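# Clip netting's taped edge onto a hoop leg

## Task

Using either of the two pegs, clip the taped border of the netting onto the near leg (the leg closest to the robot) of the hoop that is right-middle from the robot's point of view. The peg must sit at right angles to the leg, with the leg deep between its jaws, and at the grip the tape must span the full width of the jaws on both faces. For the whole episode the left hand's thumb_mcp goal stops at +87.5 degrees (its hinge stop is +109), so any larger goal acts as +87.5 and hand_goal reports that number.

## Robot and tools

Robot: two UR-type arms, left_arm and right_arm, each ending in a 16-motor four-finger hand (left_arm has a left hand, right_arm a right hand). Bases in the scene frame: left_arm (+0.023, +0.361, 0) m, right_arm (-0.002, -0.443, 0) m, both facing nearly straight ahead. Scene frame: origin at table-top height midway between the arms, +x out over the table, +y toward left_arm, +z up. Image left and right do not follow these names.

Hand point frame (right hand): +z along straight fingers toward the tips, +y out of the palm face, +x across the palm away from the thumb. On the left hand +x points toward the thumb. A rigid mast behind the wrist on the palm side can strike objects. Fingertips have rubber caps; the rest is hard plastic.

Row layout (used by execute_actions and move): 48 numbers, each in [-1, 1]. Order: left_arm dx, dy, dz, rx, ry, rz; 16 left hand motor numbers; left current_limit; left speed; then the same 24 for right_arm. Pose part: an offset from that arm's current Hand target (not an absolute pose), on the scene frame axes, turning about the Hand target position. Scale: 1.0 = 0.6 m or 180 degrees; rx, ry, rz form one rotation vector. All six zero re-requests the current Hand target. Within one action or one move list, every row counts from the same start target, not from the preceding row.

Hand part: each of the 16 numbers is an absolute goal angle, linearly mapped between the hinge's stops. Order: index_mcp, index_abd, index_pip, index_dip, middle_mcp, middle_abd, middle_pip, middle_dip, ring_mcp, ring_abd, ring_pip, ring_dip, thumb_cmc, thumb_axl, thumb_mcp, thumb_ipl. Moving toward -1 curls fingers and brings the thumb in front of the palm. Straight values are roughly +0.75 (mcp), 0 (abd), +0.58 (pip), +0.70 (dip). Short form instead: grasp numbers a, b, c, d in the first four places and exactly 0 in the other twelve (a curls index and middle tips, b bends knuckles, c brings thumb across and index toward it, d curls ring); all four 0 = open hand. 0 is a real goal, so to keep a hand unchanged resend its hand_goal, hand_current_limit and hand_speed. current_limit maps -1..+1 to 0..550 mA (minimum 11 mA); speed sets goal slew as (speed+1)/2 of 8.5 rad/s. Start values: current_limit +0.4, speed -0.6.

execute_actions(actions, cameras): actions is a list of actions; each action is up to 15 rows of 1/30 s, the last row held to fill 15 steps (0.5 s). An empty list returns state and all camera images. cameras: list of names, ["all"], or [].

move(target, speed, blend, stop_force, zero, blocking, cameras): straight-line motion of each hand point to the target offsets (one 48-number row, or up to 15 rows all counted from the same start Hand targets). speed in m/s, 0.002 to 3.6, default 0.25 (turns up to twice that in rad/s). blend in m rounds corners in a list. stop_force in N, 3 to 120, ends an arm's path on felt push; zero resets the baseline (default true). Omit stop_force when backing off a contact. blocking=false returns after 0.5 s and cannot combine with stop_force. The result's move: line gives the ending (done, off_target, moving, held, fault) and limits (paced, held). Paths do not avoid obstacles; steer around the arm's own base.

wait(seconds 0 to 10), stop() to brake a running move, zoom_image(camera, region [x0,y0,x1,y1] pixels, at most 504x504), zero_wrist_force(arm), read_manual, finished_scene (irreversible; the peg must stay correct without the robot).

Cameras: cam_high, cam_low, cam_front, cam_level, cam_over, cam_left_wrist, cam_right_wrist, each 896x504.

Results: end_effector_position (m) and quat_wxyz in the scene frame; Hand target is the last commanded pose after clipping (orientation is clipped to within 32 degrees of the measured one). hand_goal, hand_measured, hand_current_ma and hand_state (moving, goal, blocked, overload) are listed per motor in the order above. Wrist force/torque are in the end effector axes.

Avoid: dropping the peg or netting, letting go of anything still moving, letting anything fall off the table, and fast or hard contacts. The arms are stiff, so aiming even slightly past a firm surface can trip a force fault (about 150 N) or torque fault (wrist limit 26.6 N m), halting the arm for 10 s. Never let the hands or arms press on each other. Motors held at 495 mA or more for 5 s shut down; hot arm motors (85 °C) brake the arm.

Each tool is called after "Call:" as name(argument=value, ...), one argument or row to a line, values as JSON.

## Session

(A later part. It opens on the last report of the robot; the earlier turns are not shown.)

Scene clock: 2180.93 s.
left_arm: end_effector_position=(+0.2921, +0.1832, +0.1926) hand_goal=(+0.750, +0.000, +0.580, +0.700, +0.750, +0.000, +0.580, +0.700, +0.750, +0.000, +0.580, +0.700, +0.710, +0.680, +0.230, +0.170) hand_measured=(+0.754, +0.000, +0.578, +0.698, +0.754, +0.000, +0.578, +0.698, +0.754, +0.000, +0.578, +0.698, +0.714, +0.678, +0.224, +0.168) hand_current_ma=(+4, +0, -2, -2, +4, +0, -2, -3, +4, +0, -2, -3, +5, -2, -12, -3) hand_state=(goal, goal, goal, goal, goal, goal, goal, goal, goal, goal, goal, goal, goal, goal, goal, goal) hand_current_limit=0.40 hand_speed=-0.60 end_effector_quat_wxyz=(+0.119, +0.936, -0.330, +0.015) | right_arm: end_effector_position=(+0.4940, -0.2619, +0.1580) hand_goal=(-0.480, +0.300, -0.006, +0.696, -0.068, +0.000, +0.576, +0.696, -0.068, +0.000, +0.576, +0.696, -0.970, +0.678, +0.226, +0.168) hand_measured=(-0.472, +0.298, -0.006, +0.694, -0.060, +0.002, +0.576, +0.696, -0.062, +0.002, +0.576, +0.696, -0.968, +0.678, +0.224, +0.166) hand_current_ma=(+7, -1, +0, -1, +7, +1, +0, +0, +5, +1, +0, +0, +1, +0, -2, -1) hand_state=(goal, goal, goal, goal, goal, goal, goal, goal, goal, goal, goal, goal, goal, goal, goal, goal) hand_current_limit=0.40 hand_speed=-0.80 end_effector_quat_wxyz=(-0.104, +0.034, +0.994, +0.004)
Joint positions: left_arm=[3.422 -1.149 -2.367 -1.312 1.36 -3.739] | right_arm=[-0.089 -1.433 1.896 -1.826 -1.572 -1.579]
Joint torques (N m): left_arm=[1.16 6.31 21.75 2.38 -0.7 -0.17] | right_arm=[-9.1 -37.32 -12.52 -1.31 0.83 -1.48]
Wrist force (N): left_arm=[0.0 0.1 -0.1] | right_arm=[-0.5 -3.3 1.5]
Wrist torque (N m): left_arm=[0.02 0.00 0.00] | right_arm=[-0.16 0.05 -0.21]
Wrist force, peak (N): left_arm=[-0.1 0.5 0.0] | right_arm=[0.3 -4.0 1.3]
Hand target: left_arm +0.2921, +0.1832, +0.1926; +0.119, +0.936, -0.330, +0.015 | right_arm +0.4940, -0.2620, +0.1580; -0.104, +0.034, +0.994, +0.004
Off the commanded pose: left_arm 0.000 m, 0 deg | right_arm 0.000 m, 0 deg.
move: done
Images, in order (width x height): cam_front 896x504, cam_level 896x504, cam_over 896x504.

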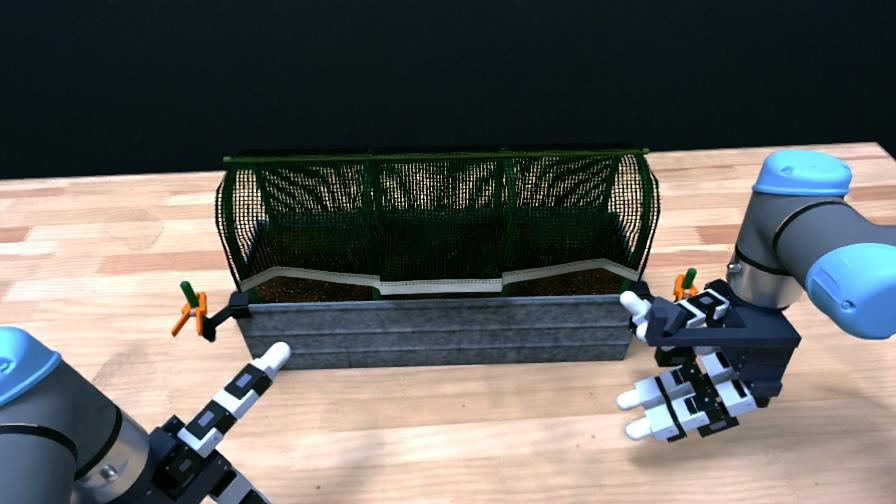

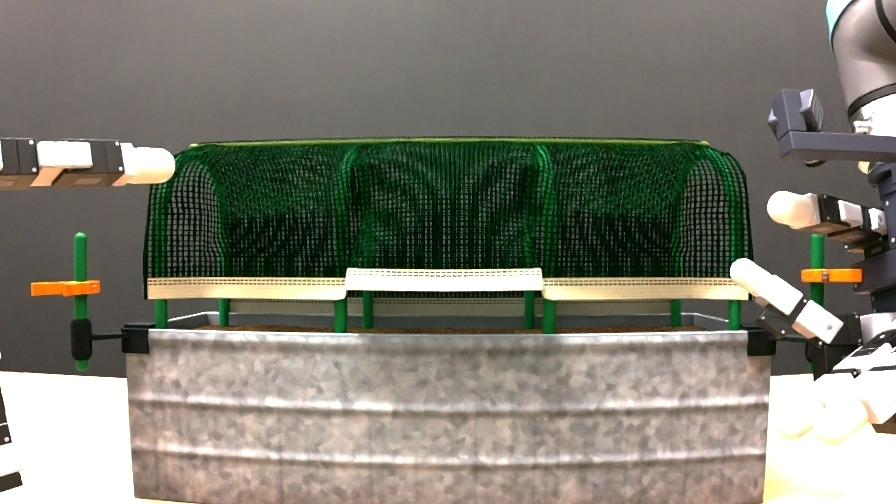

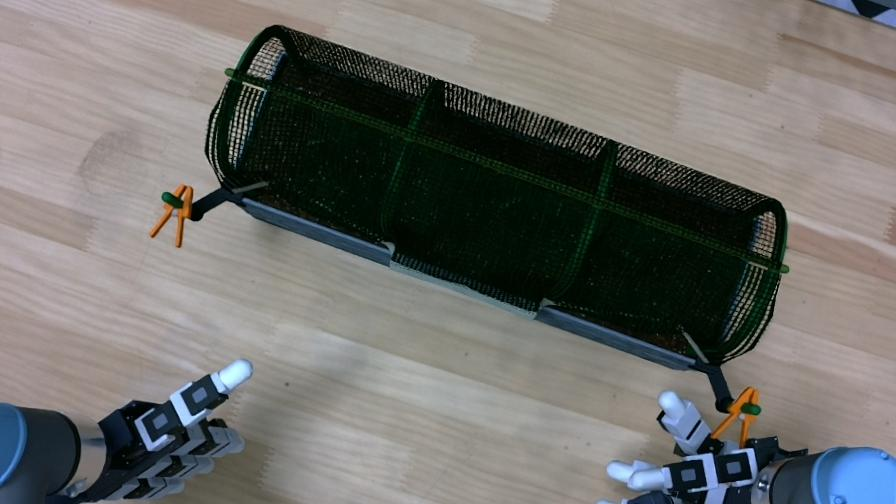

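Call:
execute_actions(
  actions=[],
  cameras=["cam_over","cam_front","cam_level","cam_right_wrist"],
)

Call:
zoom_image(
  camera="cam_over",
  region=[680, 370, 800, 470],
)

Scene clock: 2233.80 s.
left_arm: end_effector_position=(+0.2921, +0.1832, +0.1926) hand_goal=(+0.750, +0.000, +0.580, +0.700, +0.750, +0.000, +0.580, +0.700, +0.750, +0.000, +0.580, +0.700, +0.710, +0.680, +0.230, +0.170) hand_measured=(+0.754, +0.000, +0.578, +0.698, +0.754, +0.000, +0.578, +0.698, +0.754, +0.000, +0.578, +0.698, +0.714, +0.678, +0.224, +0.168) hand_current_ma=(+4, +0, -2, -2, +4, +0, -2, -3, +4, +0, -2, -3, +5, -2, -12, -3) hand_state=(goal, goal, goal, goal, goal, goal, goal, goal, goal, goal, goal, goal, goal, goal, goal, goal) hand_current_limit=0.40 hand_speed=-0.60 end_effector_quat_wxyz=(+0.119, +0.936, -0.330, +0.015) | right_arm: end_effector_position=(+0.4940, -0.2620, +0.1580) hand_goal=(-0.480, +0.300, -0.006, +0.696, -0.068, +0.000, +0.576, +0.696, -0.068, +0.000, +0.576, +0.696, -0.970, +0.678, +0.226, +0.168) hand_measured=(-0.472, +0.298, -0.006, +0.694, -0.060, +0.002, +0.576, +0.696, -0.062, +0.002, +0.576, +0.696, -0.968, +0.678, +0.224, +0.166) hand_current_ma=(+7, -1, +0, -1, +7, +1, +0, +0, +5, +1, +0, +0, +1, +0, -2, -1) hand_state=(goal, goal, goal, goal, goal, goal, goal, goal, goal, goal, goal, goal, goal, goal, goal, goal) hand_current_limit=0.40 hand_speed=-0.80 end_effector_quat_wxyz=(-0.104, +0.034, +0.994, +0.004)
Joint positions: left_arm=[3.422 -1.149 -2.367 -1.312 1.36 -3.739] | right_arm=[-0.089 -1.433 1.896 -1.826 -1.572 -1.579]
Joint velocities: within noise
Joint torques (N m): left_arm=[1.68 7.11 22.02 2.31 -0.57 -0.18] | right_arm=[-9.89 -38.71 -12.96 -0.59 -0.53 -1.52]
Motor temperatures (°C): left_arm=[26 27 36 38 38 38] | right_arm=[33 33 28 38 39 33]
Wrist force (N): left_arm=[-0.1 0.3 -0.1] | right_arm=[-0.6 -2.8 1.3]
Wrist torque (N m): left_arm=[0.05 0.01 -0.01] | right_arm=[-0.07 0.09 -0.22]
Wrist force, peak (N): left_arm=[0.0 0.5 0.1] | right_arm=[-0.5 -3.5 1.4]
Hand target: left_arm +0.2921, +0.1832, +0.1926; +0.119, +0.936, -0.330, +0.015 | right_arm +0.4940, -0.2620, +0.1580; -0.104, +0.034, +0.994, +0.004
Off the commanded pose: left_arm 0.000 m, 0 deg | right_arm 0.000 m, 0 deg.
Images, in order (width x height): cam_front 896x504, cam_level 896x504, cam_over 896x504, cam_right_wrist 896x504.

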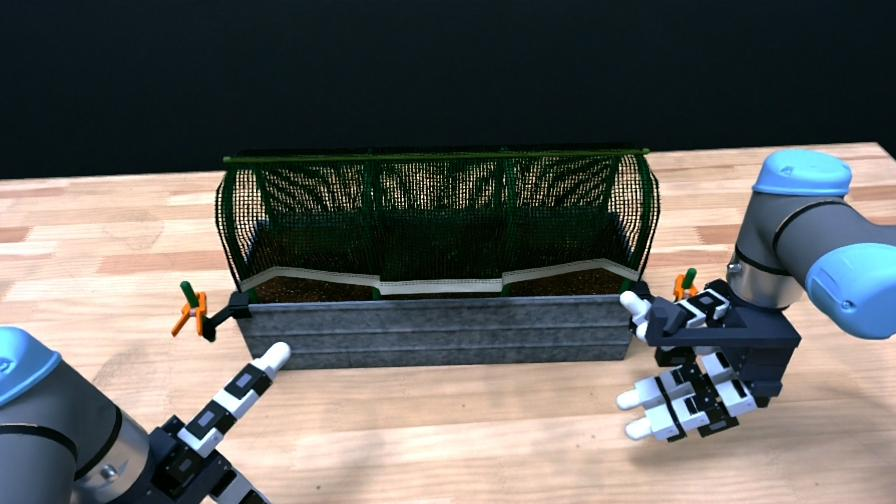

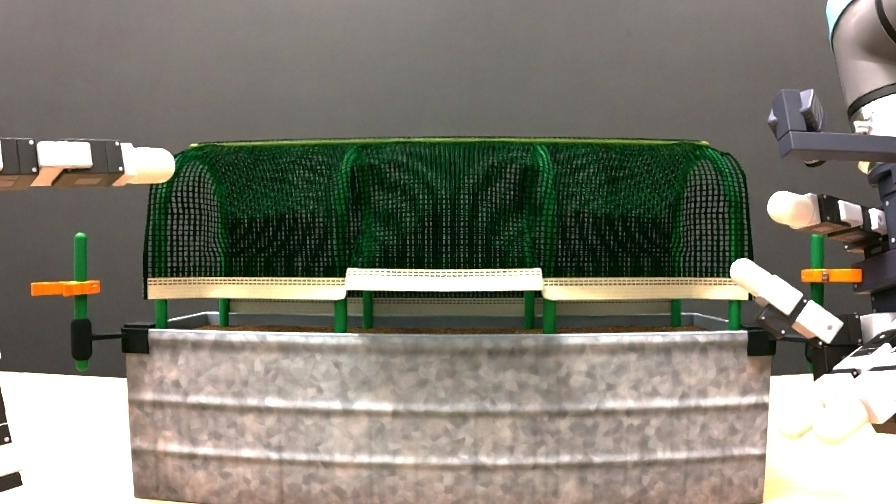

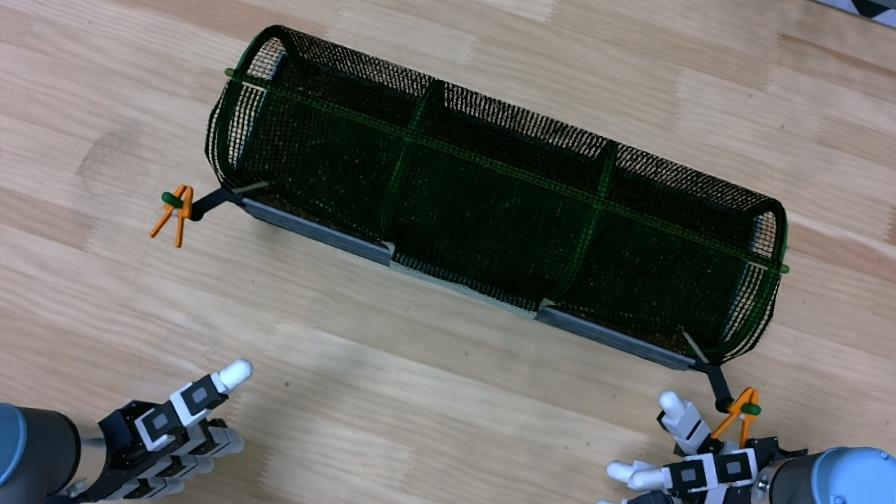

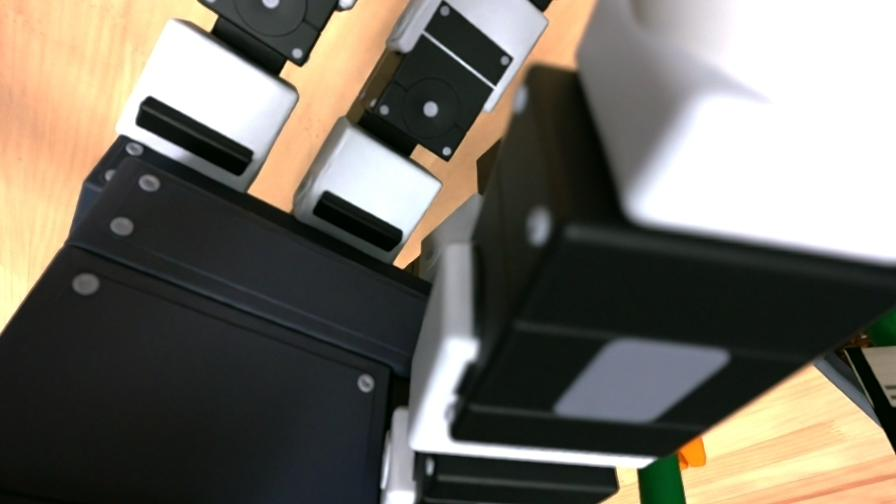

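Scaled by 4.200.

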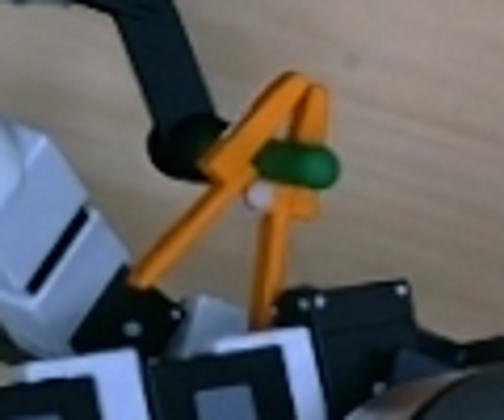

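Call:
move(
  target=[0,0,0,0,0,0,0,0,0,0,0,0,0,0,0,0,0,0,0,0,0,0,0.4,-0.6,-0.01393,0.00766,0,0,0,0.04444,-0.480,0.300,-0.006,0.696,-0.068,0.001,0.576,0.696,-0.068,0.001,0.576,0.696,-0.970,0.678,0.226,0.168,0.4,-0.8],
  speed=0.05,
  cameras=["cam_over"],
)

Call:
zoom_image(
  camera="cam_over",
  region=[660, 370, 800, 490],
)

Scene clock: 2310.47 s.
left_arm: end_effector_position=(+0.2921, +0.1832, +0.1926) hand_goal=(+0.750, +0.000, +0.580, +0.700, +0.750, +0.000, +0.580, +0.700, +0.750, +0.000, +0.580, +0.700, +0.710, +0.680, +0.230, +0.170) hand_measured=(+0.754, +0.000, +0.578, +0.698, +0.754, +0.000, +0.578, +0.698, +0.754, +0.000, +0.578, +0.698, +0.714, +0.678, +0.224, +0.168) hand_current_ma=(+4, +0, -2, -2, +4, +0, -2, -3, +4, +0, -2, -3, +5, -2, -12, -3) hand_state=(goal, goal, goal, goal, goal, goal, goal, goal, goal, goal, goal, goal, goal, goal, goal, goal) hand_current_limit=0.40 hand_speed=-0.60 end_effector_quat_wxyz=(+0.119, +0.936, -0.330, +0.015) | right_arm: end_effector_position=(+0.4856, -0.2573, +0.1580) hand_goal=(-0.480, +0.300, -0.006, +0.696, -0.068, +0.002, +0.576, +0.696, -0.068, +0.002, +0.576, +0.696, -0.970, +0.678, +0.226, +0.168) hand_measured=(-0.472, +0.298, -0.006, +0.694, -0.060, +0.002, +0.576, +0.696, -0.062, +0.002, +0.576, +0.696, -0.968, +0.678, +0.224, +0.166) hand_current_ma=(+7, -1, +0, -1, +7, +0, +0, +0, +5, +0, +0, +0, +1, +0, -2, -1) hand_state=(goal, goal, goal, goal, goal, goal, goal, goal, goal, goal, goal, goal, goal, goal, goal, goal) hand_current_limit=0.40 hand_speed=-0.80 end_effector_quat_wxyz=(-0.104, -0.036, +0.994, -0.004) end_effector_velocity=(+0.000, +0.000, +0.000) end_effector_angular_velocity=(-0.002, +0.001, -0.006)
Joint positions: left_arm=[3.422 -1.149 -2.367 -1.312 1.36 -3.739] | right_arm=[-0.072 -1.421 1.883 -1.826 -1.598 -1.7]
Joint velocities: left_arm=[within noise] | right_arm=[0 0 0 0.001 -0.001 0.007]
Joint torques (N m): left_arm=[1.07 6.78 22.04 2.38 -0.6 -0.24] | right_arm=[1.37 -26.17 -28.45 -3.62 1.3 1.9]
Wrist force (N): left_arm=[0.0 0.2 0.2] | right_arm=[0.6 -4.0 1.4]
Wrist torque (N m): left_arm=[0.01 0.01 -0.01] | right_arm=[-0.19 0.02 0.08]
Wrist force, peak (N): left_arm=[-0.1 0.3 0.4] | right_arm=[-0.1 -4.2 1.8]
Hand target: left_arm +0.2921, +0.1832, +0.1926; +0.119, +0.936, -0.330, +0.015 | right_arm +0.4856, -0.2574, +0.1580; -0.104, -0.036, +0.994, -0.004
Off the commanded pose: left_arm 0.000 m, 0 deg | right_arm 0.000 m, 0 deg.
move: done
Images, in order (width x height): cam_over 896x504.

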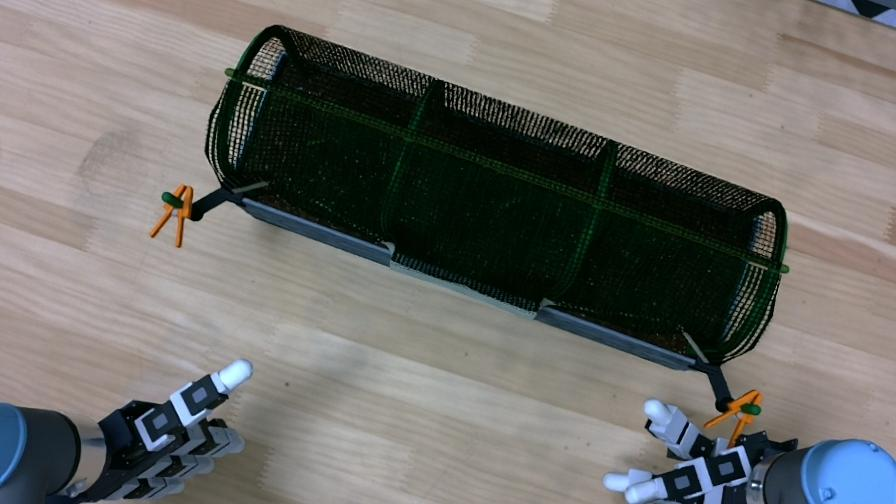

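Scaled by 3.600.

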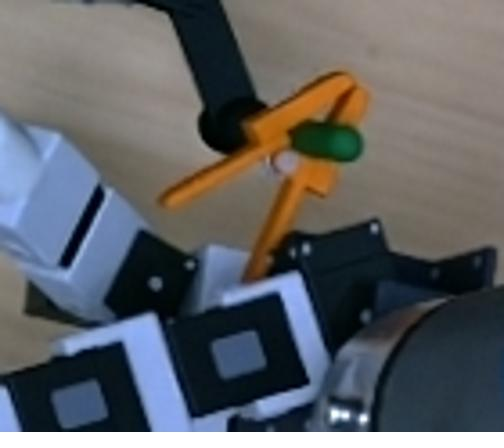

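Call:
move(
  target=[
    [0,0,0,0,0,0,0,0,0,0,0,0,0,0,0,0,0,0,0,0,0,0,0.4,-0.6,0.00072,-0.00997,0,0,0,0,-0.480,0.300,-0.006,0.696,-0.068,0.002,0.576,0.696,-0.068,0.002,0.576,0.696,-0.970,0.678,0.226,0.168,0.4,-0.8],
    [0,0,0,0,0,0,0,0,0,0,0,0,0,0,0,0,0,0,0,0,0,0,0.4,-0.6,0.01402,-0.00901,0,0,0,0,-0.480,0.300,-0.006,0.696,-0.068,0.002,0.576,0.696,-0.068,0.002,0.576,0.696,-0.970,0.678,0.226,0.168,0.4,-0.8],
  ],
  speed=0.05,
  cameras=["cam_over"],
)

Call:
zoom_image(
  camera="cam_over",
  region=[660, 370, 800, 490],
)

Scene clock: 2398.87 s.
left_arm: end_effector_position=(+0.2921, +0.1832, +0.1926) hand_goal=(+0.750, +0.000, +0.580, +0.700, +0.750, +0.000, +0.580, +0.700, +0.750, +0.000, +0.580, +0.700, +0.710, +0.680, +0.230, +0.170) hand_measured=(+0.754, +0.000, +0.578, +0.698, +0.754, +0.000, +0.578, +0.698, +0.754, +0.000, +0.578, +0.698, +0.714, +0.678, +0.224, +0.168) hand_current_ma=(+4, +0, -2, -2, +4, +0, -2, -3, +4, +0, -2, -3, +5, -2, -12, -3) hand_state=(goal, goal, goal, goal, goal, goal, goal, goal, goal, goal, goal, goal, goal, goal, goal, goal) hand_current_limit=0.40 hand_speed=-0.60 end_effector_quat_wxyz=(+0.119, +0.936, -0.330, +0.015) | right_arm: end_effector_position=(+0.4941, -0.2628, +0.1580) hand_goal=(-0.480, +0.300, -0.006, +0.696, -0.068, +0.002, +0.576, +0.696, -0.068, +0.002, +0.576, +0.696, -0.970, +0.678, +0.226, +0.168) hand_measured=(-0.472, +0.298, -0.006, +0.694, -0.060, +0.002, +0.576, +0.696, -0.062, +0.002, +0.576, +0.696, -0.968, +0.678, +0.224, +0.166) hand_current_ma=(+7, -1, +0, -1, +7, +0, +0, +0, +5, +0, +0, +0, +1, +0, -2, -1) hand_state=(goal, goal, goal, goal, goal, goal, goal, goal, goal, goal, goal, goal, goal, goal, goal, goal) hand_current_limit=0.40 hand_speed=-0.80 end_effector_quat_wxyz=(-0.104, -0.036, +0.994, -0.004)
Joint positions: left_arm=[3.422 -1.149 -2.367 -1.312 1.36 -3.739] | right_arm=[-0.082 -1.405 1.864 -1.823 -1.6 -1.709]
Joint torques (N m): left_arm=[0.96 6.71 21.37 2.29 -0.6 -0.25] | right_arm=[4.69 -37.65 -11.61 -2.43 2.06 -0.11]
Wrist force (N): left_arm=[0.0 0.3 0.0] | right_arm=[-0.2 -2.0 1.1]
Wrist torque (N m): left_arm=[0.04 0.01 -0.01] | right_arm=[-0.01 0.04 -0.21]
Wrist force, peak (N): left_arm=[-0.2 0.4 0.1] | right_arm=[0.6 -4.0 1.4]
Hand target: left_arm +0.2921, +0.1832, +0.1926; +0.119, +0.936, -0.330, +0.015 | right_arm +0.4940, -0.2628, +0.1580; -0.104, -0.036, +0.994, -0.004
Off the commanded pose: left_arm 0.000 m, 0 deg | right_arm 0.000 m, 0 deg.
move: done
Images, in order (width x height): cam_over 896x504.

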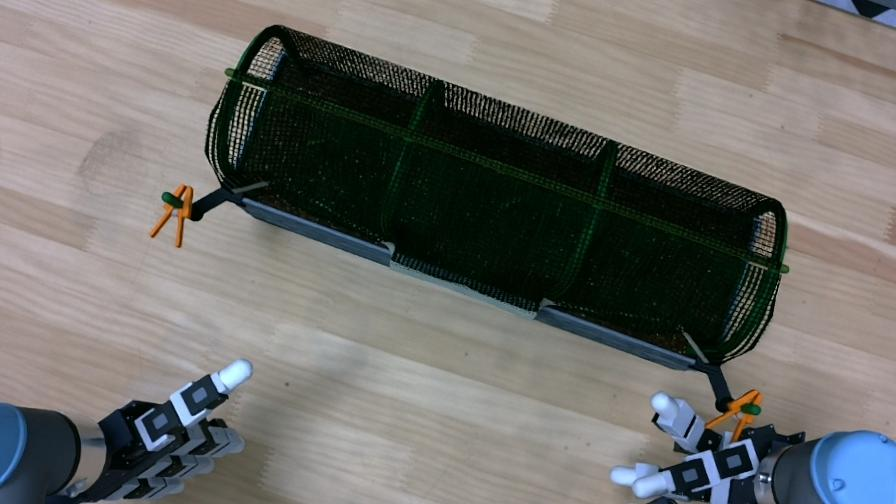

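Scaled by 3.600.

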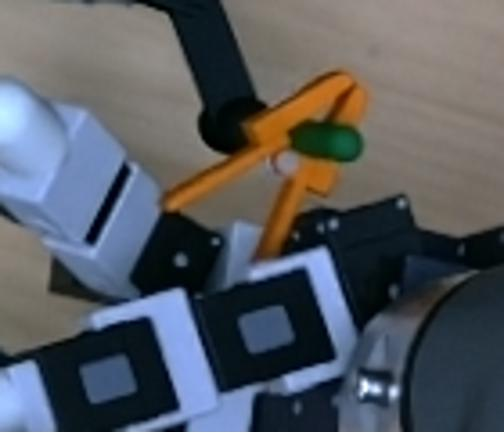

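Call:
execute_actions(
  actions=[
    [[0,0,0,0,0,0,0,0,0,0,0,0,0,0,0,0,0,0,0,0,0,0,0.4,-0.6,0,0,0,0,0,0,-0.520,0.300,-0.50,0.696,-0.068,0.002,0.576,0.696,-0.068,0.002,0.576,0.696,-0.970,0.678,0.226,0.168,0.2,-0.85]],
    [[0,0,0,0,0,0,0,0,0,0,0,0,0,0,0,0,0,0,0,0,0,0,0.4,-0.6,0,0,0,0,0,0,-0.540,0.300,-0.72,0.696,-0.068,0.002,0.576,0.696,-0.068,0.002,0.576,0.696,-0.970,0.678,0.226,0.168,0.2,-0.85]],
  ],
  cameras=["cam_over","cam_front","cam_right_wrist"],
)

Call:
zoom_image(
  camera="cam_over",
  region=[660, 370, 800, 490],
)

Scene clock: 2425.53 s.
left_arm: end_effector_position=(+0.2921, +0.1832, +0.1926) hand_goal=(+0.750, +0.000, +0.580, +0.700, +0.750, +0.000, +0.580, +0.700, +0.750, +0.000, +0.580, +0.700, +0.710, +0.680, +0.230, +0.170) hand_measured=(+0.754, +0.000, +0.578, +0.698, +0.754, +0.000, +0.578, +0.698, +0.754, +0.000, +0.578, +0.698, +0.714, +0.678, +0.224, +0.168) hand_current_ma=(+4, +0, -2, -2, +4, +0, -2, -3, +4, +0, -2, -3, +5, -2, -12, -3) hand_state=(goal, goal, goal, goal, goal, goal, goal, goal, goal, goal, goal, goal, goal, goal, goal, goal) hand_current_limit=0.40 hand_speed=-0.60 end_effector_quat_wxyz=(+0.119, +0.936, -0.330, +0.015) | right_arm: end_effector_position=(+0.4940, -0.2628, +0.1580) hand_goal=(-0.540, +0.300, -0.720, +0.696, -0.068, +0.002, +0.576, +0.696, -0.068, +0.002, +0.576, +0.696, -0.970, +0.678, +0.226, +0.168) hand_measured=(-0.492, +0.298, -0.596, +0.694, -0.060, +0.002, +0.576, +0.696, -0.062, +0.002, +0.576, +0.696, -0.968, +0.678, +0.224, +0.166) hand_current_ma=(+107, -1, +330, -1, +7, +0, +0, +0, +5, +0, +0, +0, +1, +0, -2, -1) hand_state=(blocked, goal, blocked, goal, goal, goal, goal, goal, goal, goal, goal, goal, goal, goal, goal, goal) hand_current_limit=0.20 hand_speed=-0.85 end_effector_quat_wxyz=(-0.104, -0.036, +0.994, -0.004)
Joint positions: left_arm=[3.422 -1.149 -2.367 -1.312 1.36 -3.739] | right_arm=[-0.082 -1.405 1.864 -1.823 -1.6 -1.709]
Joint torques (N m): left_arm=[1.49 6.45 21.54 2.34 -0.59 -0.26] | right_arm=[-8.07 -40.61 -14.27 -3.48 -0.13 -1.44]
Wrist force (N): left_arm=[0.0 0.2 0.2] | right_arm=[2.3 -5.1 1.9]
Wrist torque (N m): left_arm=[0.00 0.00 0.00] | right_arm=[-0.34 -0.09 0.10]
Wrist force, peak (N): left_arm=[-0.2 0.4 0.2] | right_arm=[2.3 -5.1 1.9]
Hand target: left_arm +0.2921, +0.1832, +0.1926; +0.119, +0.936, -0.330, +0.015 | right_arm +0.4940, -0.2628, +0.1580; -0.104, -0.036, +0.994, -0.004
Off the commanded pose: left_arm 0.000 m, 0 deg | right_arm 0.000 m, 0 deg.
Step readings (end_effector_position of left_arm | right_arm):
0: (+0.2921, +0.1832, +0.1926) | (+0.4940, -0.2628, +0.1580)
1: (+0.2921, +0.1832, +0.1926) | (+0.4940, -0.2628, +0.1580)
2: (+0.2921, +0.1832, +0.1926) | (+0.4940, -0.2628, +0.1580)
4: (+0.2921, +0.1832, +0.1926) | (+0.4940, -0.2628, +0.1580)
8: (+0.2921, +0.1832, +0.1926) | (+0.4940, -0.2628, +0.1580)
15: (+0.2921, +0.1832, +0.1926) | (+0.4940, -0.2628, +0.1580)
16: (+0.2921, +0.1832, +0.1926) | (+0.4940, -0.2628, +0.1580)
17: (+0.2921, +0.1832, +0.1926) | (+0.4940, -0.2628, +0.1580)
19: (+0.2921, +0.1832, +0.1926) | (+0.4940, -0.2628, +0.1580)
23: (+0.2921, +0.1832, +0.1926) | (+0.4940, -0.2628, +0.1580)
30: (+0.2921, +0.1832, +0.1926) | (+0.4940, -0.2628, +0.1580)
Images, in order (width x height): cam_front 896x504, cam_over 896x504, cam_right_wrist 896x504.

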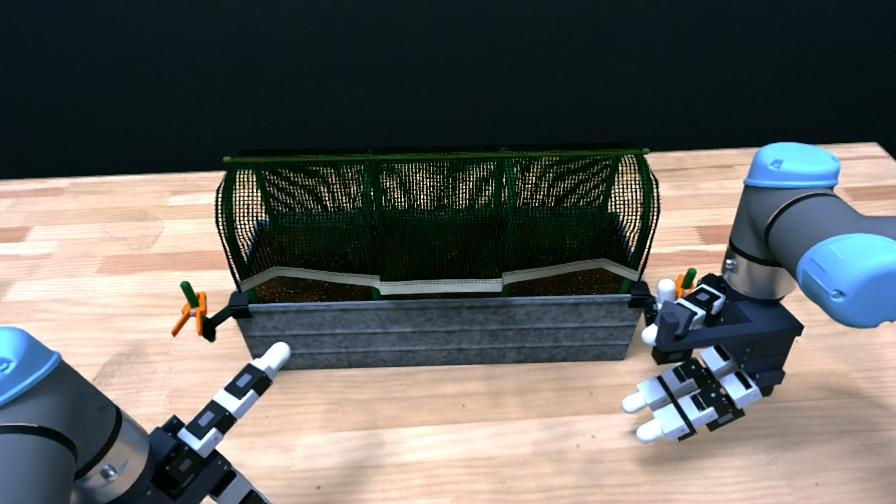

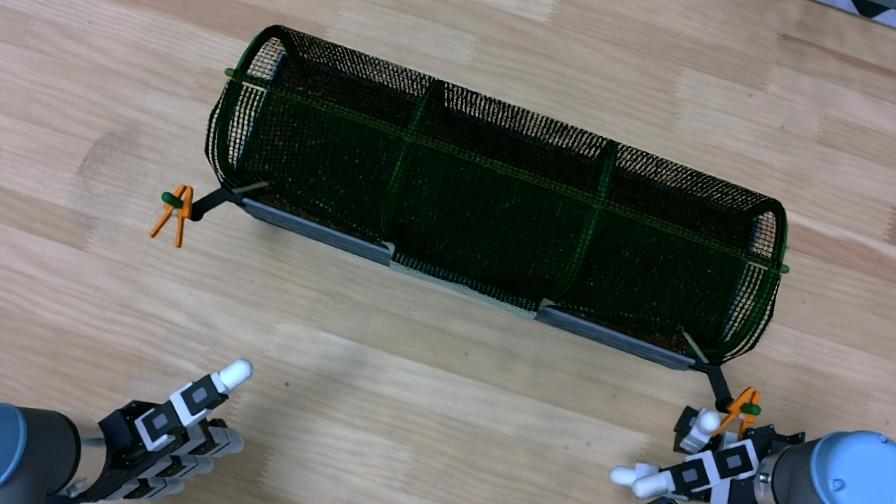

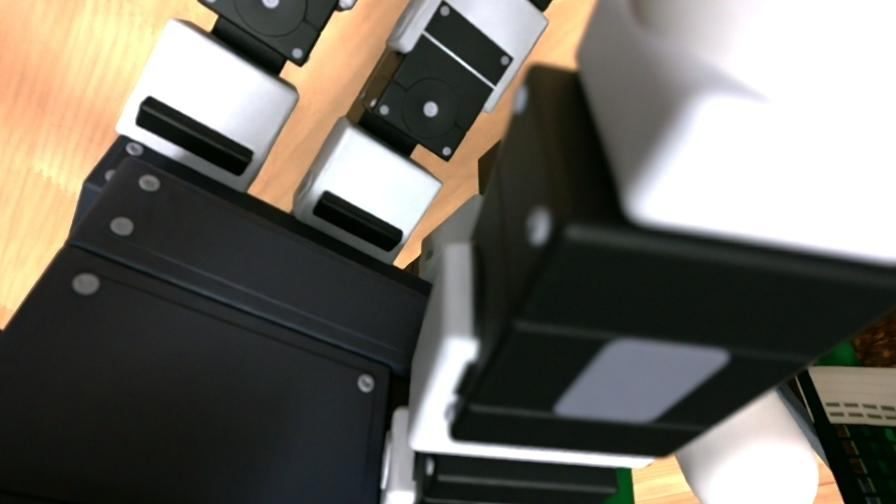

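Scaled by 3.600.

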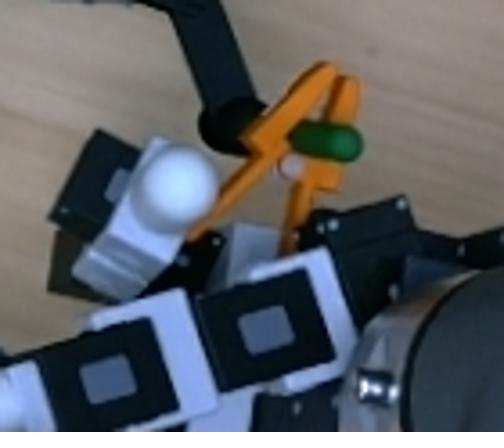

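Call:
execute_actions(
  actions=[
    [[0,0,0,0,0,0,0,0,0,0,0,0,0,0,0,0,0,0,0,0,0,0,0.4,-0.6,0,0,0,0,0,0,-0.650,0.300,-0.90,0.696,-0.068,0.002,0.576,0.696,-0.068,0.002,0.576,0.696,-0.970,0.678,0.226,0.168,0.76,-0.85]],
  ],
  cameras=["cam_over","cam_front","cam_level"],
)

Call:
zoom_image(
  camera="cam_over",
  region=[660, 370, 800, 490],
)

Scene clock: 2442.20 s.
left_arm: end_effector_position=(+0.2921, +0.1832, +0.1926) hand_goal=(+0.750, +0.000, +0.580, +0.700, +0.750, +0.000, +0.580, +0.700, +0.750, +0.000, +0.580, +0.700, +0.710, +0.680, +0.230, +0.170) hand_measured=(+0.754, +0.000, +0.578, +0.698, +0.754, +0.000, +0.578, +0.698, +0.754, +0.000, +0.578, +0.698, +0.714, +0.678, +0.224, +0.168) hand_current_ma=(+4, +0, -2, -2, +4, +0, -2, -3, +4, +0, -2, -3, +5, -2, -12, -3) hand_state=(goal, goal, goal, goal, goal, goal, goal, goal, goal, goal, goal, goal, goal, goal, goal, goal) hand_current_limit=0.40 hand_speed=-0.60 end_effector_quat_wxyz=(+0.119, +0.936, -0.330, +0.015) | right_arm: end_effector_position=(+0.4940, -0.2628, +0.1580) hand_goal=(-0.650, +0.300, -0.900, +0.696, -0.068, +0.002, +0.576, +0.696, -0.068, +0.002, +0.576, +0.696, -0.970, +0.678, +0.226, +0.168) hand_measured=(-0.492, +0.298, -0.632, +0.694, -0.060, +0.002, +0.576, +0.696, -0.062, +0.002, +0.576, +0.696, -0.968, +0.678, +0.224, +0.166) hand_current_ma=(+484, -1, +484, +0, +7, +0, +0, +0, +5, +0, +0, +0, +1, +0, -2, -1) hand_state=(blocked, goal, blocked, goal, goal, goal, goal, goal, goal, goal, goal, goal, goal, goal, goal, goal) hand_current_limit=0.76 hand_speed=-0.85 end_effector_quat_wxyz=(-0.104, -0.036, +0.994, -0.004)
Joint positions: left_arm=[3.422 -1.149 -2.367 -1.312 1.36 -3.739] | right_arm=[-0.082 -1.405 1.864 -1.823 -1.6 -1.709]
Joint torques (N m): left_arm=[1.42 6.58 22.09 2.35 -0.51 -0.14] | right_arm=[10.27 -38.52 -22.07 -3.32 0.99 -1.68]
Wrist force (N): left_arm=[0.1 0.2 0.1] | right_arm=[4.1 -7.1 2.4]
Wrist torque (N m): left_arm=[0.02 0.00 0.00] | right_arm=[-0.50 -0.19 0.28]
Wrist force, peak (N): left_arm=[-0.1 0.4 0.4] | right_arm=[4.1 -7.4 1.9]
Hand target: left_arm +0.2921, +0.1832, +0.1926; +0.119, +0.936, -0.330, +0.015 | right_arm +0.4940, -0.2628, +0.1580; -0.104, -0.036, +0.994, -0.004
Off the commanded pose: left_arm 0.000 m, 0 deg | right_arm 0.000 m, 0 deg.
Step readings (end_effector_position of left_arm | right_arm):
0: (+0.2921, +0.1832, +0.1926) | (+0.4940, -0.2628, +0.1580)
1: (+0.2921, +0.1832, +0.1926) | (+0.4940, -0.2628, +0.1580)
2: (+0.2921, +0.1832, +0.1926) | (+0.4940, -0.2628, +0.1580)
4: (+0.2921, +0.1832, +0.1926) | (+0.4940, -0.2628, +0.1580)
8: (+0.2921, +0.1832, +0.1926) | (+0.4940, -0.2628, +0.1580)
15: (+0.2921, +0.1832, +0.1926) | (+0.4940, -0.2628, +0.1580)
Images, in order (width x height): cam_front 896x504, cam_level 896x504, cam_over 896x504.

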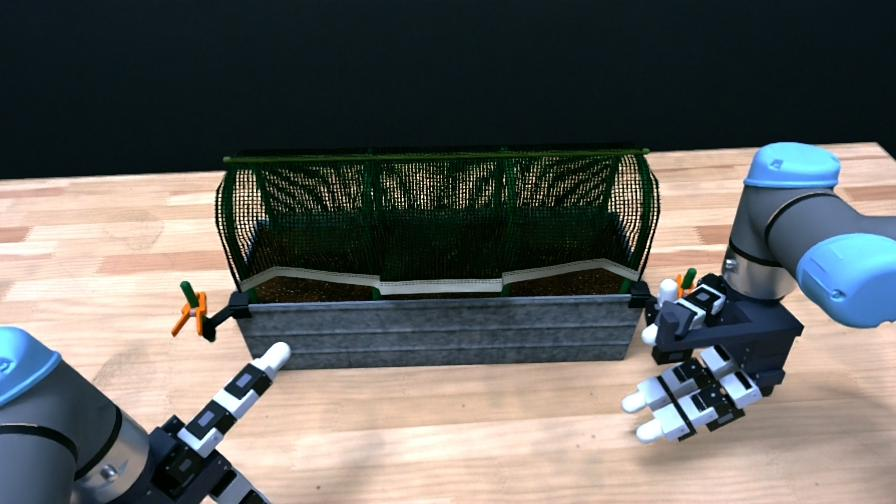

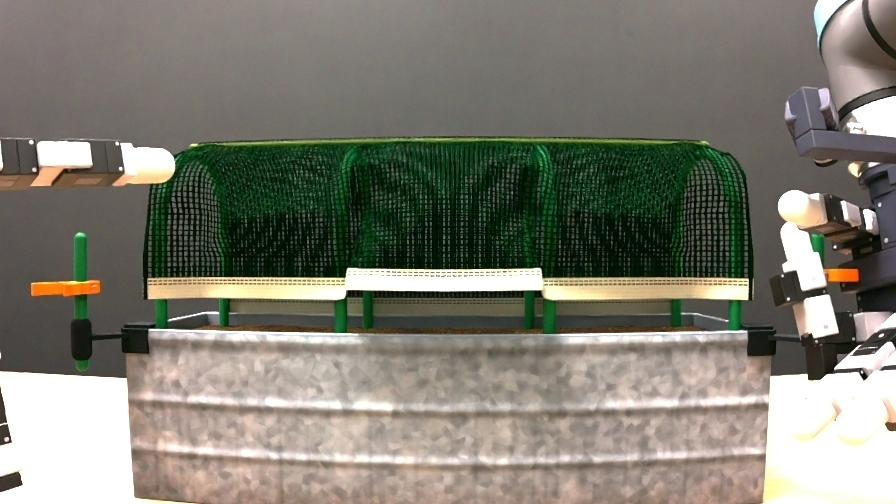

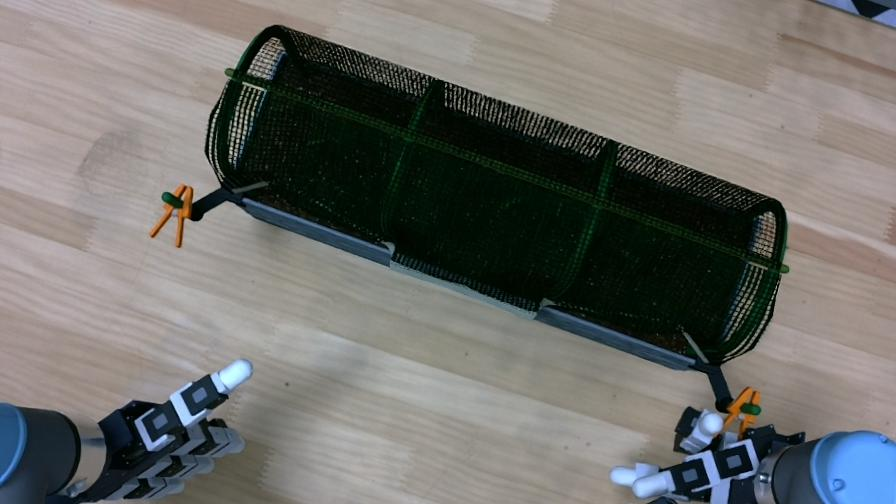

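Scaled by 3.600.

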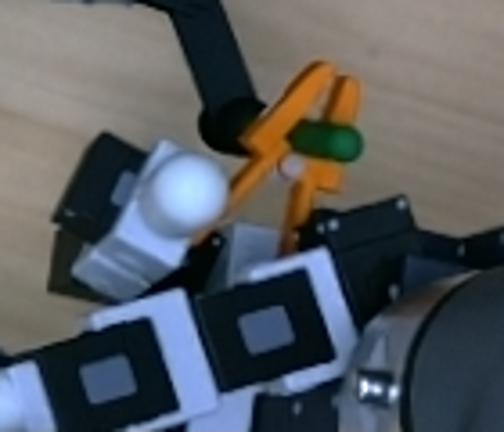

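Call:
zoom_image(
  camera="cam_over",
  region=[715, 380, 775, 450],
)

Call:
zoom_image(
  camera="cam_front",
  region=[630, 255, 740, 355],
)

Call:
zoom_image(
  camera="cam_level",
  region=[740, 180, 896, 350],
)

Scaled by 7.200.

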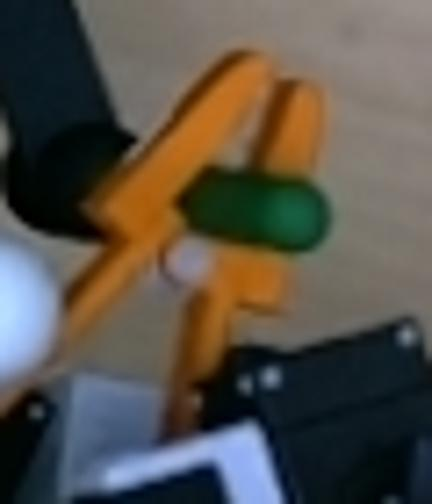

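Scaled by 4.582.

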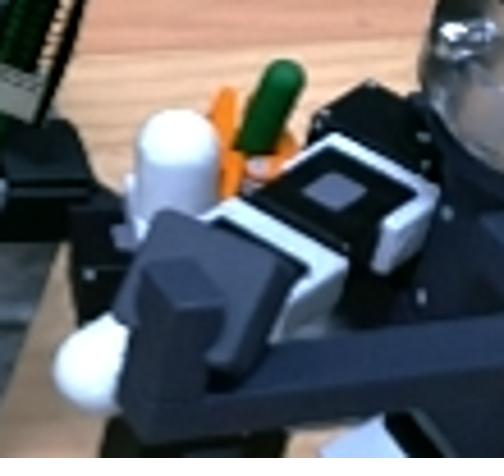

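Scaled by 2.965.

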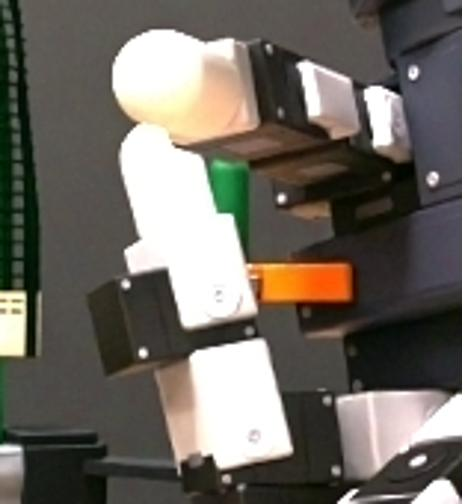

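Call:
execute_actions(
  actions=[
    [[0,0,0,0,0,0,0,0,0,0,0,0,0,0,0,0,0,0,0,0,0,0,0.4,-0.6,0,0,0,0,0,0,-0.500,0.300,0.15,0.696,-0.068,0.002,0.576,0.696,-0.068,0.002,0.576,0.696,-0.970,0.678,0.226,0.168,0.5,-0.85]],
    [[0,0,0,0,0,0,0,0,0,0,0,0,0,0,0,0,0,0,0,0,0,0,0.4,-0.6,0,0,0,0,0,0,-0.740,0.300,0.10,0.696,-0.068,0.002,0.576,0.696,-0.068,0.002,0.576,0.696,-0.970,0.678,0.226,0.168,0.5,-0.8]],
  ],
  cameras=["cam_over","cam_level"],
)

Call:
zoom_image(
  camera="cam_over",
  region=[660, 370, 800, 490],
)

Call:
zoom_image(
  camera="cam_level",
  region=[740, 180, 896, 350],
)

Scene clock: 3030.07 s.
left_arm: end_effector_position=(+0.2921, +0.1832, +0.1926) hand_goal=(+0.750, +0.000, +0.580, +0.700, +0.750, +0.000, +0.580, +0.700, +0.750, +0.000, +0.580, +0.700, +0.710, +0.680, +0.230, +0.170) hand_measured=(+0.754, +0.000, +0.578, +0.698, +0.754, +0.000, +0.578, +0.698, +0.754, +0.000, +0.578, +0.698, +0.714, +0.678, +0.224, +0.168) hand_current_ma=(+4, +0, -2, -2, +4, +0, -2, -3, +4, +0, -2, -3, +5, -2, -12, -3) hand_state=(goal, goal, goal, goal, goal, goal, goal, goal, goal, goal, goal, goal, goal, goal, goal, goal) hand_current_limit=0.40 hand_speed=-0.60 end_effector_quat_wxyz=(+0.119, +0.936, -0.330, +0.015) | right_arm: end_effector_position=(+0.4940, -0.2627, +0.1580) hand_goal=(-0.740, +0.300, +0.100, +0.696, -0.068, +0.002, +0.576, +0.696, -0.068, +0.002, +0.576, +0.696, -0.970, +0.678, +0.226, +0.168) hand_measured=(-0.720, +0.300, +0.100, +0.696, -0.060, +0.002, +0.576, +0.696, -0.062, +0.002, +0.576, +0.696, -0.968, +0.678, +0.224, +0.166) hand_current_ma=(+30, +0, +0, +0, +7, +0, +0, +0, +5, +0, +0, +0, +1, +0, -2, -1) hand_state=(blocked, goal, goal, goal, goal, goal, goal, goal, goal, goal, goal, goal, goal, goal, goal, goal) hand_current_limit=0.50 hand_speed=-0.80 end_effector_quat_wxyz=(-0.104, -0.036, +0.994, -0.004)
Joint positions: left_arm=[3.422 -1.149 -2.367 -1.312 1.36 -3.739] | right_arm=[-0.082 -1.405 1.864 -1.823 -1.6 -1.709]
Joint torques (N m): left_arm=[1.29 6.28 21.46 2.33 -0.57 -0.15] | right_arm=[4.23 -37.38 -27.84 -2.99 -0.45 -1.14]
Wrist force (N): left_arm=[-0.1 0.1 0.1] | right_arm=[-0.3 -2.8 1.5]
Wrist torque (N m): left_arm=[0.00 0.01 0.00] | right_arm=[-0.10 0.07 -0.19]
Wrist force, peak (N): left_arm=[-0.2 0.4 0.1] | right_arm=[3.4 -7.9 2.3]
Hand target: left_arm +0.2921, +0.1832, +0.1926; +0.119, +0.936, -0.330, +0.015 | right_arm +0.4940, -0.2628, +0.1580; -0.104, -0.036, +0.994, -0.004
Off the commanded pose: left_arm 0.000 m, 0 deg | right_arm 0.000 m, 0 deg.
Step readings (end_effector_position of left_arm | right_arm):
0: (+0.2921, +0.1832, +0.1926) | (+0.4940, -0.2628, +0.1580)
1: (+0.2921, +0.1832, +0.1926) | (+0.4940, -0.2628, +0.1580)
2: (+0.2921, +0.1832, +0.1926) | (+0.4940, -0.2628, +0.1580)
4: (+0.2921, +0.1832, +0.1926) | (+0.4940, -0.2628, +0.1580)
8: (+0.2921, +0.1832, +0.1926) | (+0.4940, -0.2628, +0.1580)
15: (+0.2921, +0.1832, +0.1926) | (+0.4940, -0.2627, +0.1580)
16: (+0.2921, +0.1832, +0.1926) | (+0.4940, -0.2627, +0.1580)
17: (+0.2921, +0.1832, +0.1926) | (+0.4940, -0.2627, +0.1580)
19: (+0.2921, +0.1832, +0.1926) | (+0.4940, -0.2627, +0.1580)
23: (+0.2921, +0.1832, +0.1926) | (+0.4940, -0.2627, +0.1580)
30: (+0.2921, +0.1832, +0.1926) | (+0.4940, -0.2627, +0.1580)
Images, in order (width x height): cam_level 896x504, cam_over 896x504.

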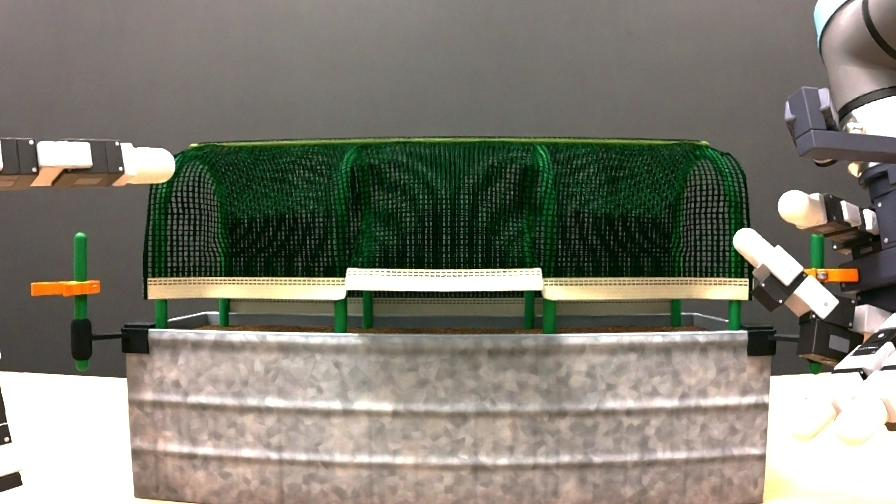

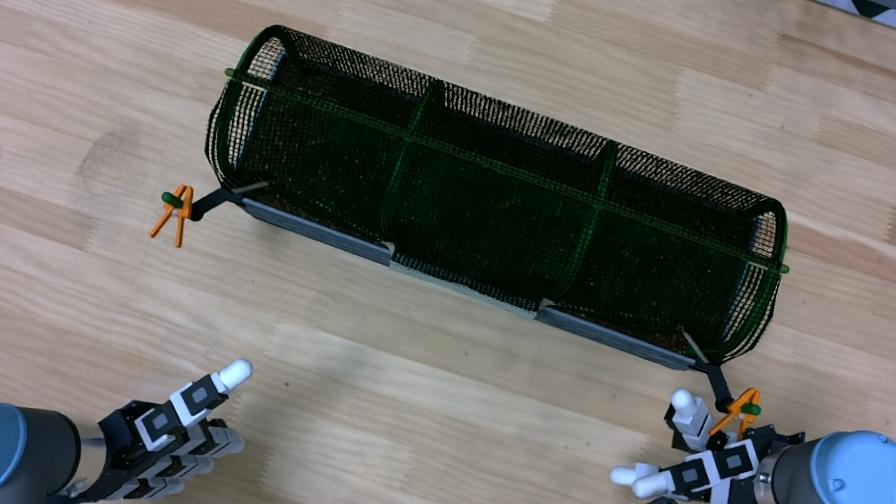

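Scaled by 3.600.

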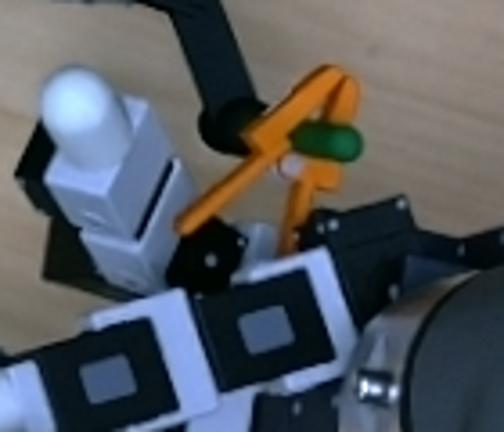

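Scaled by 2.965.

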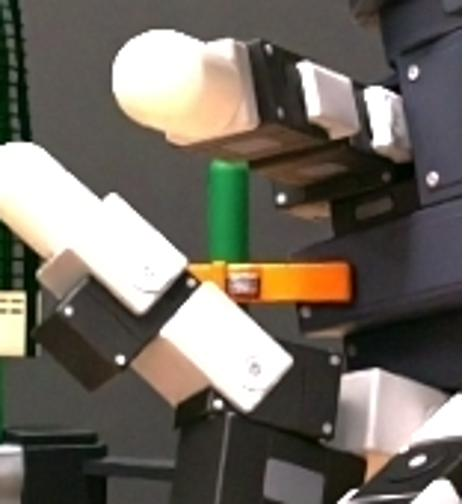

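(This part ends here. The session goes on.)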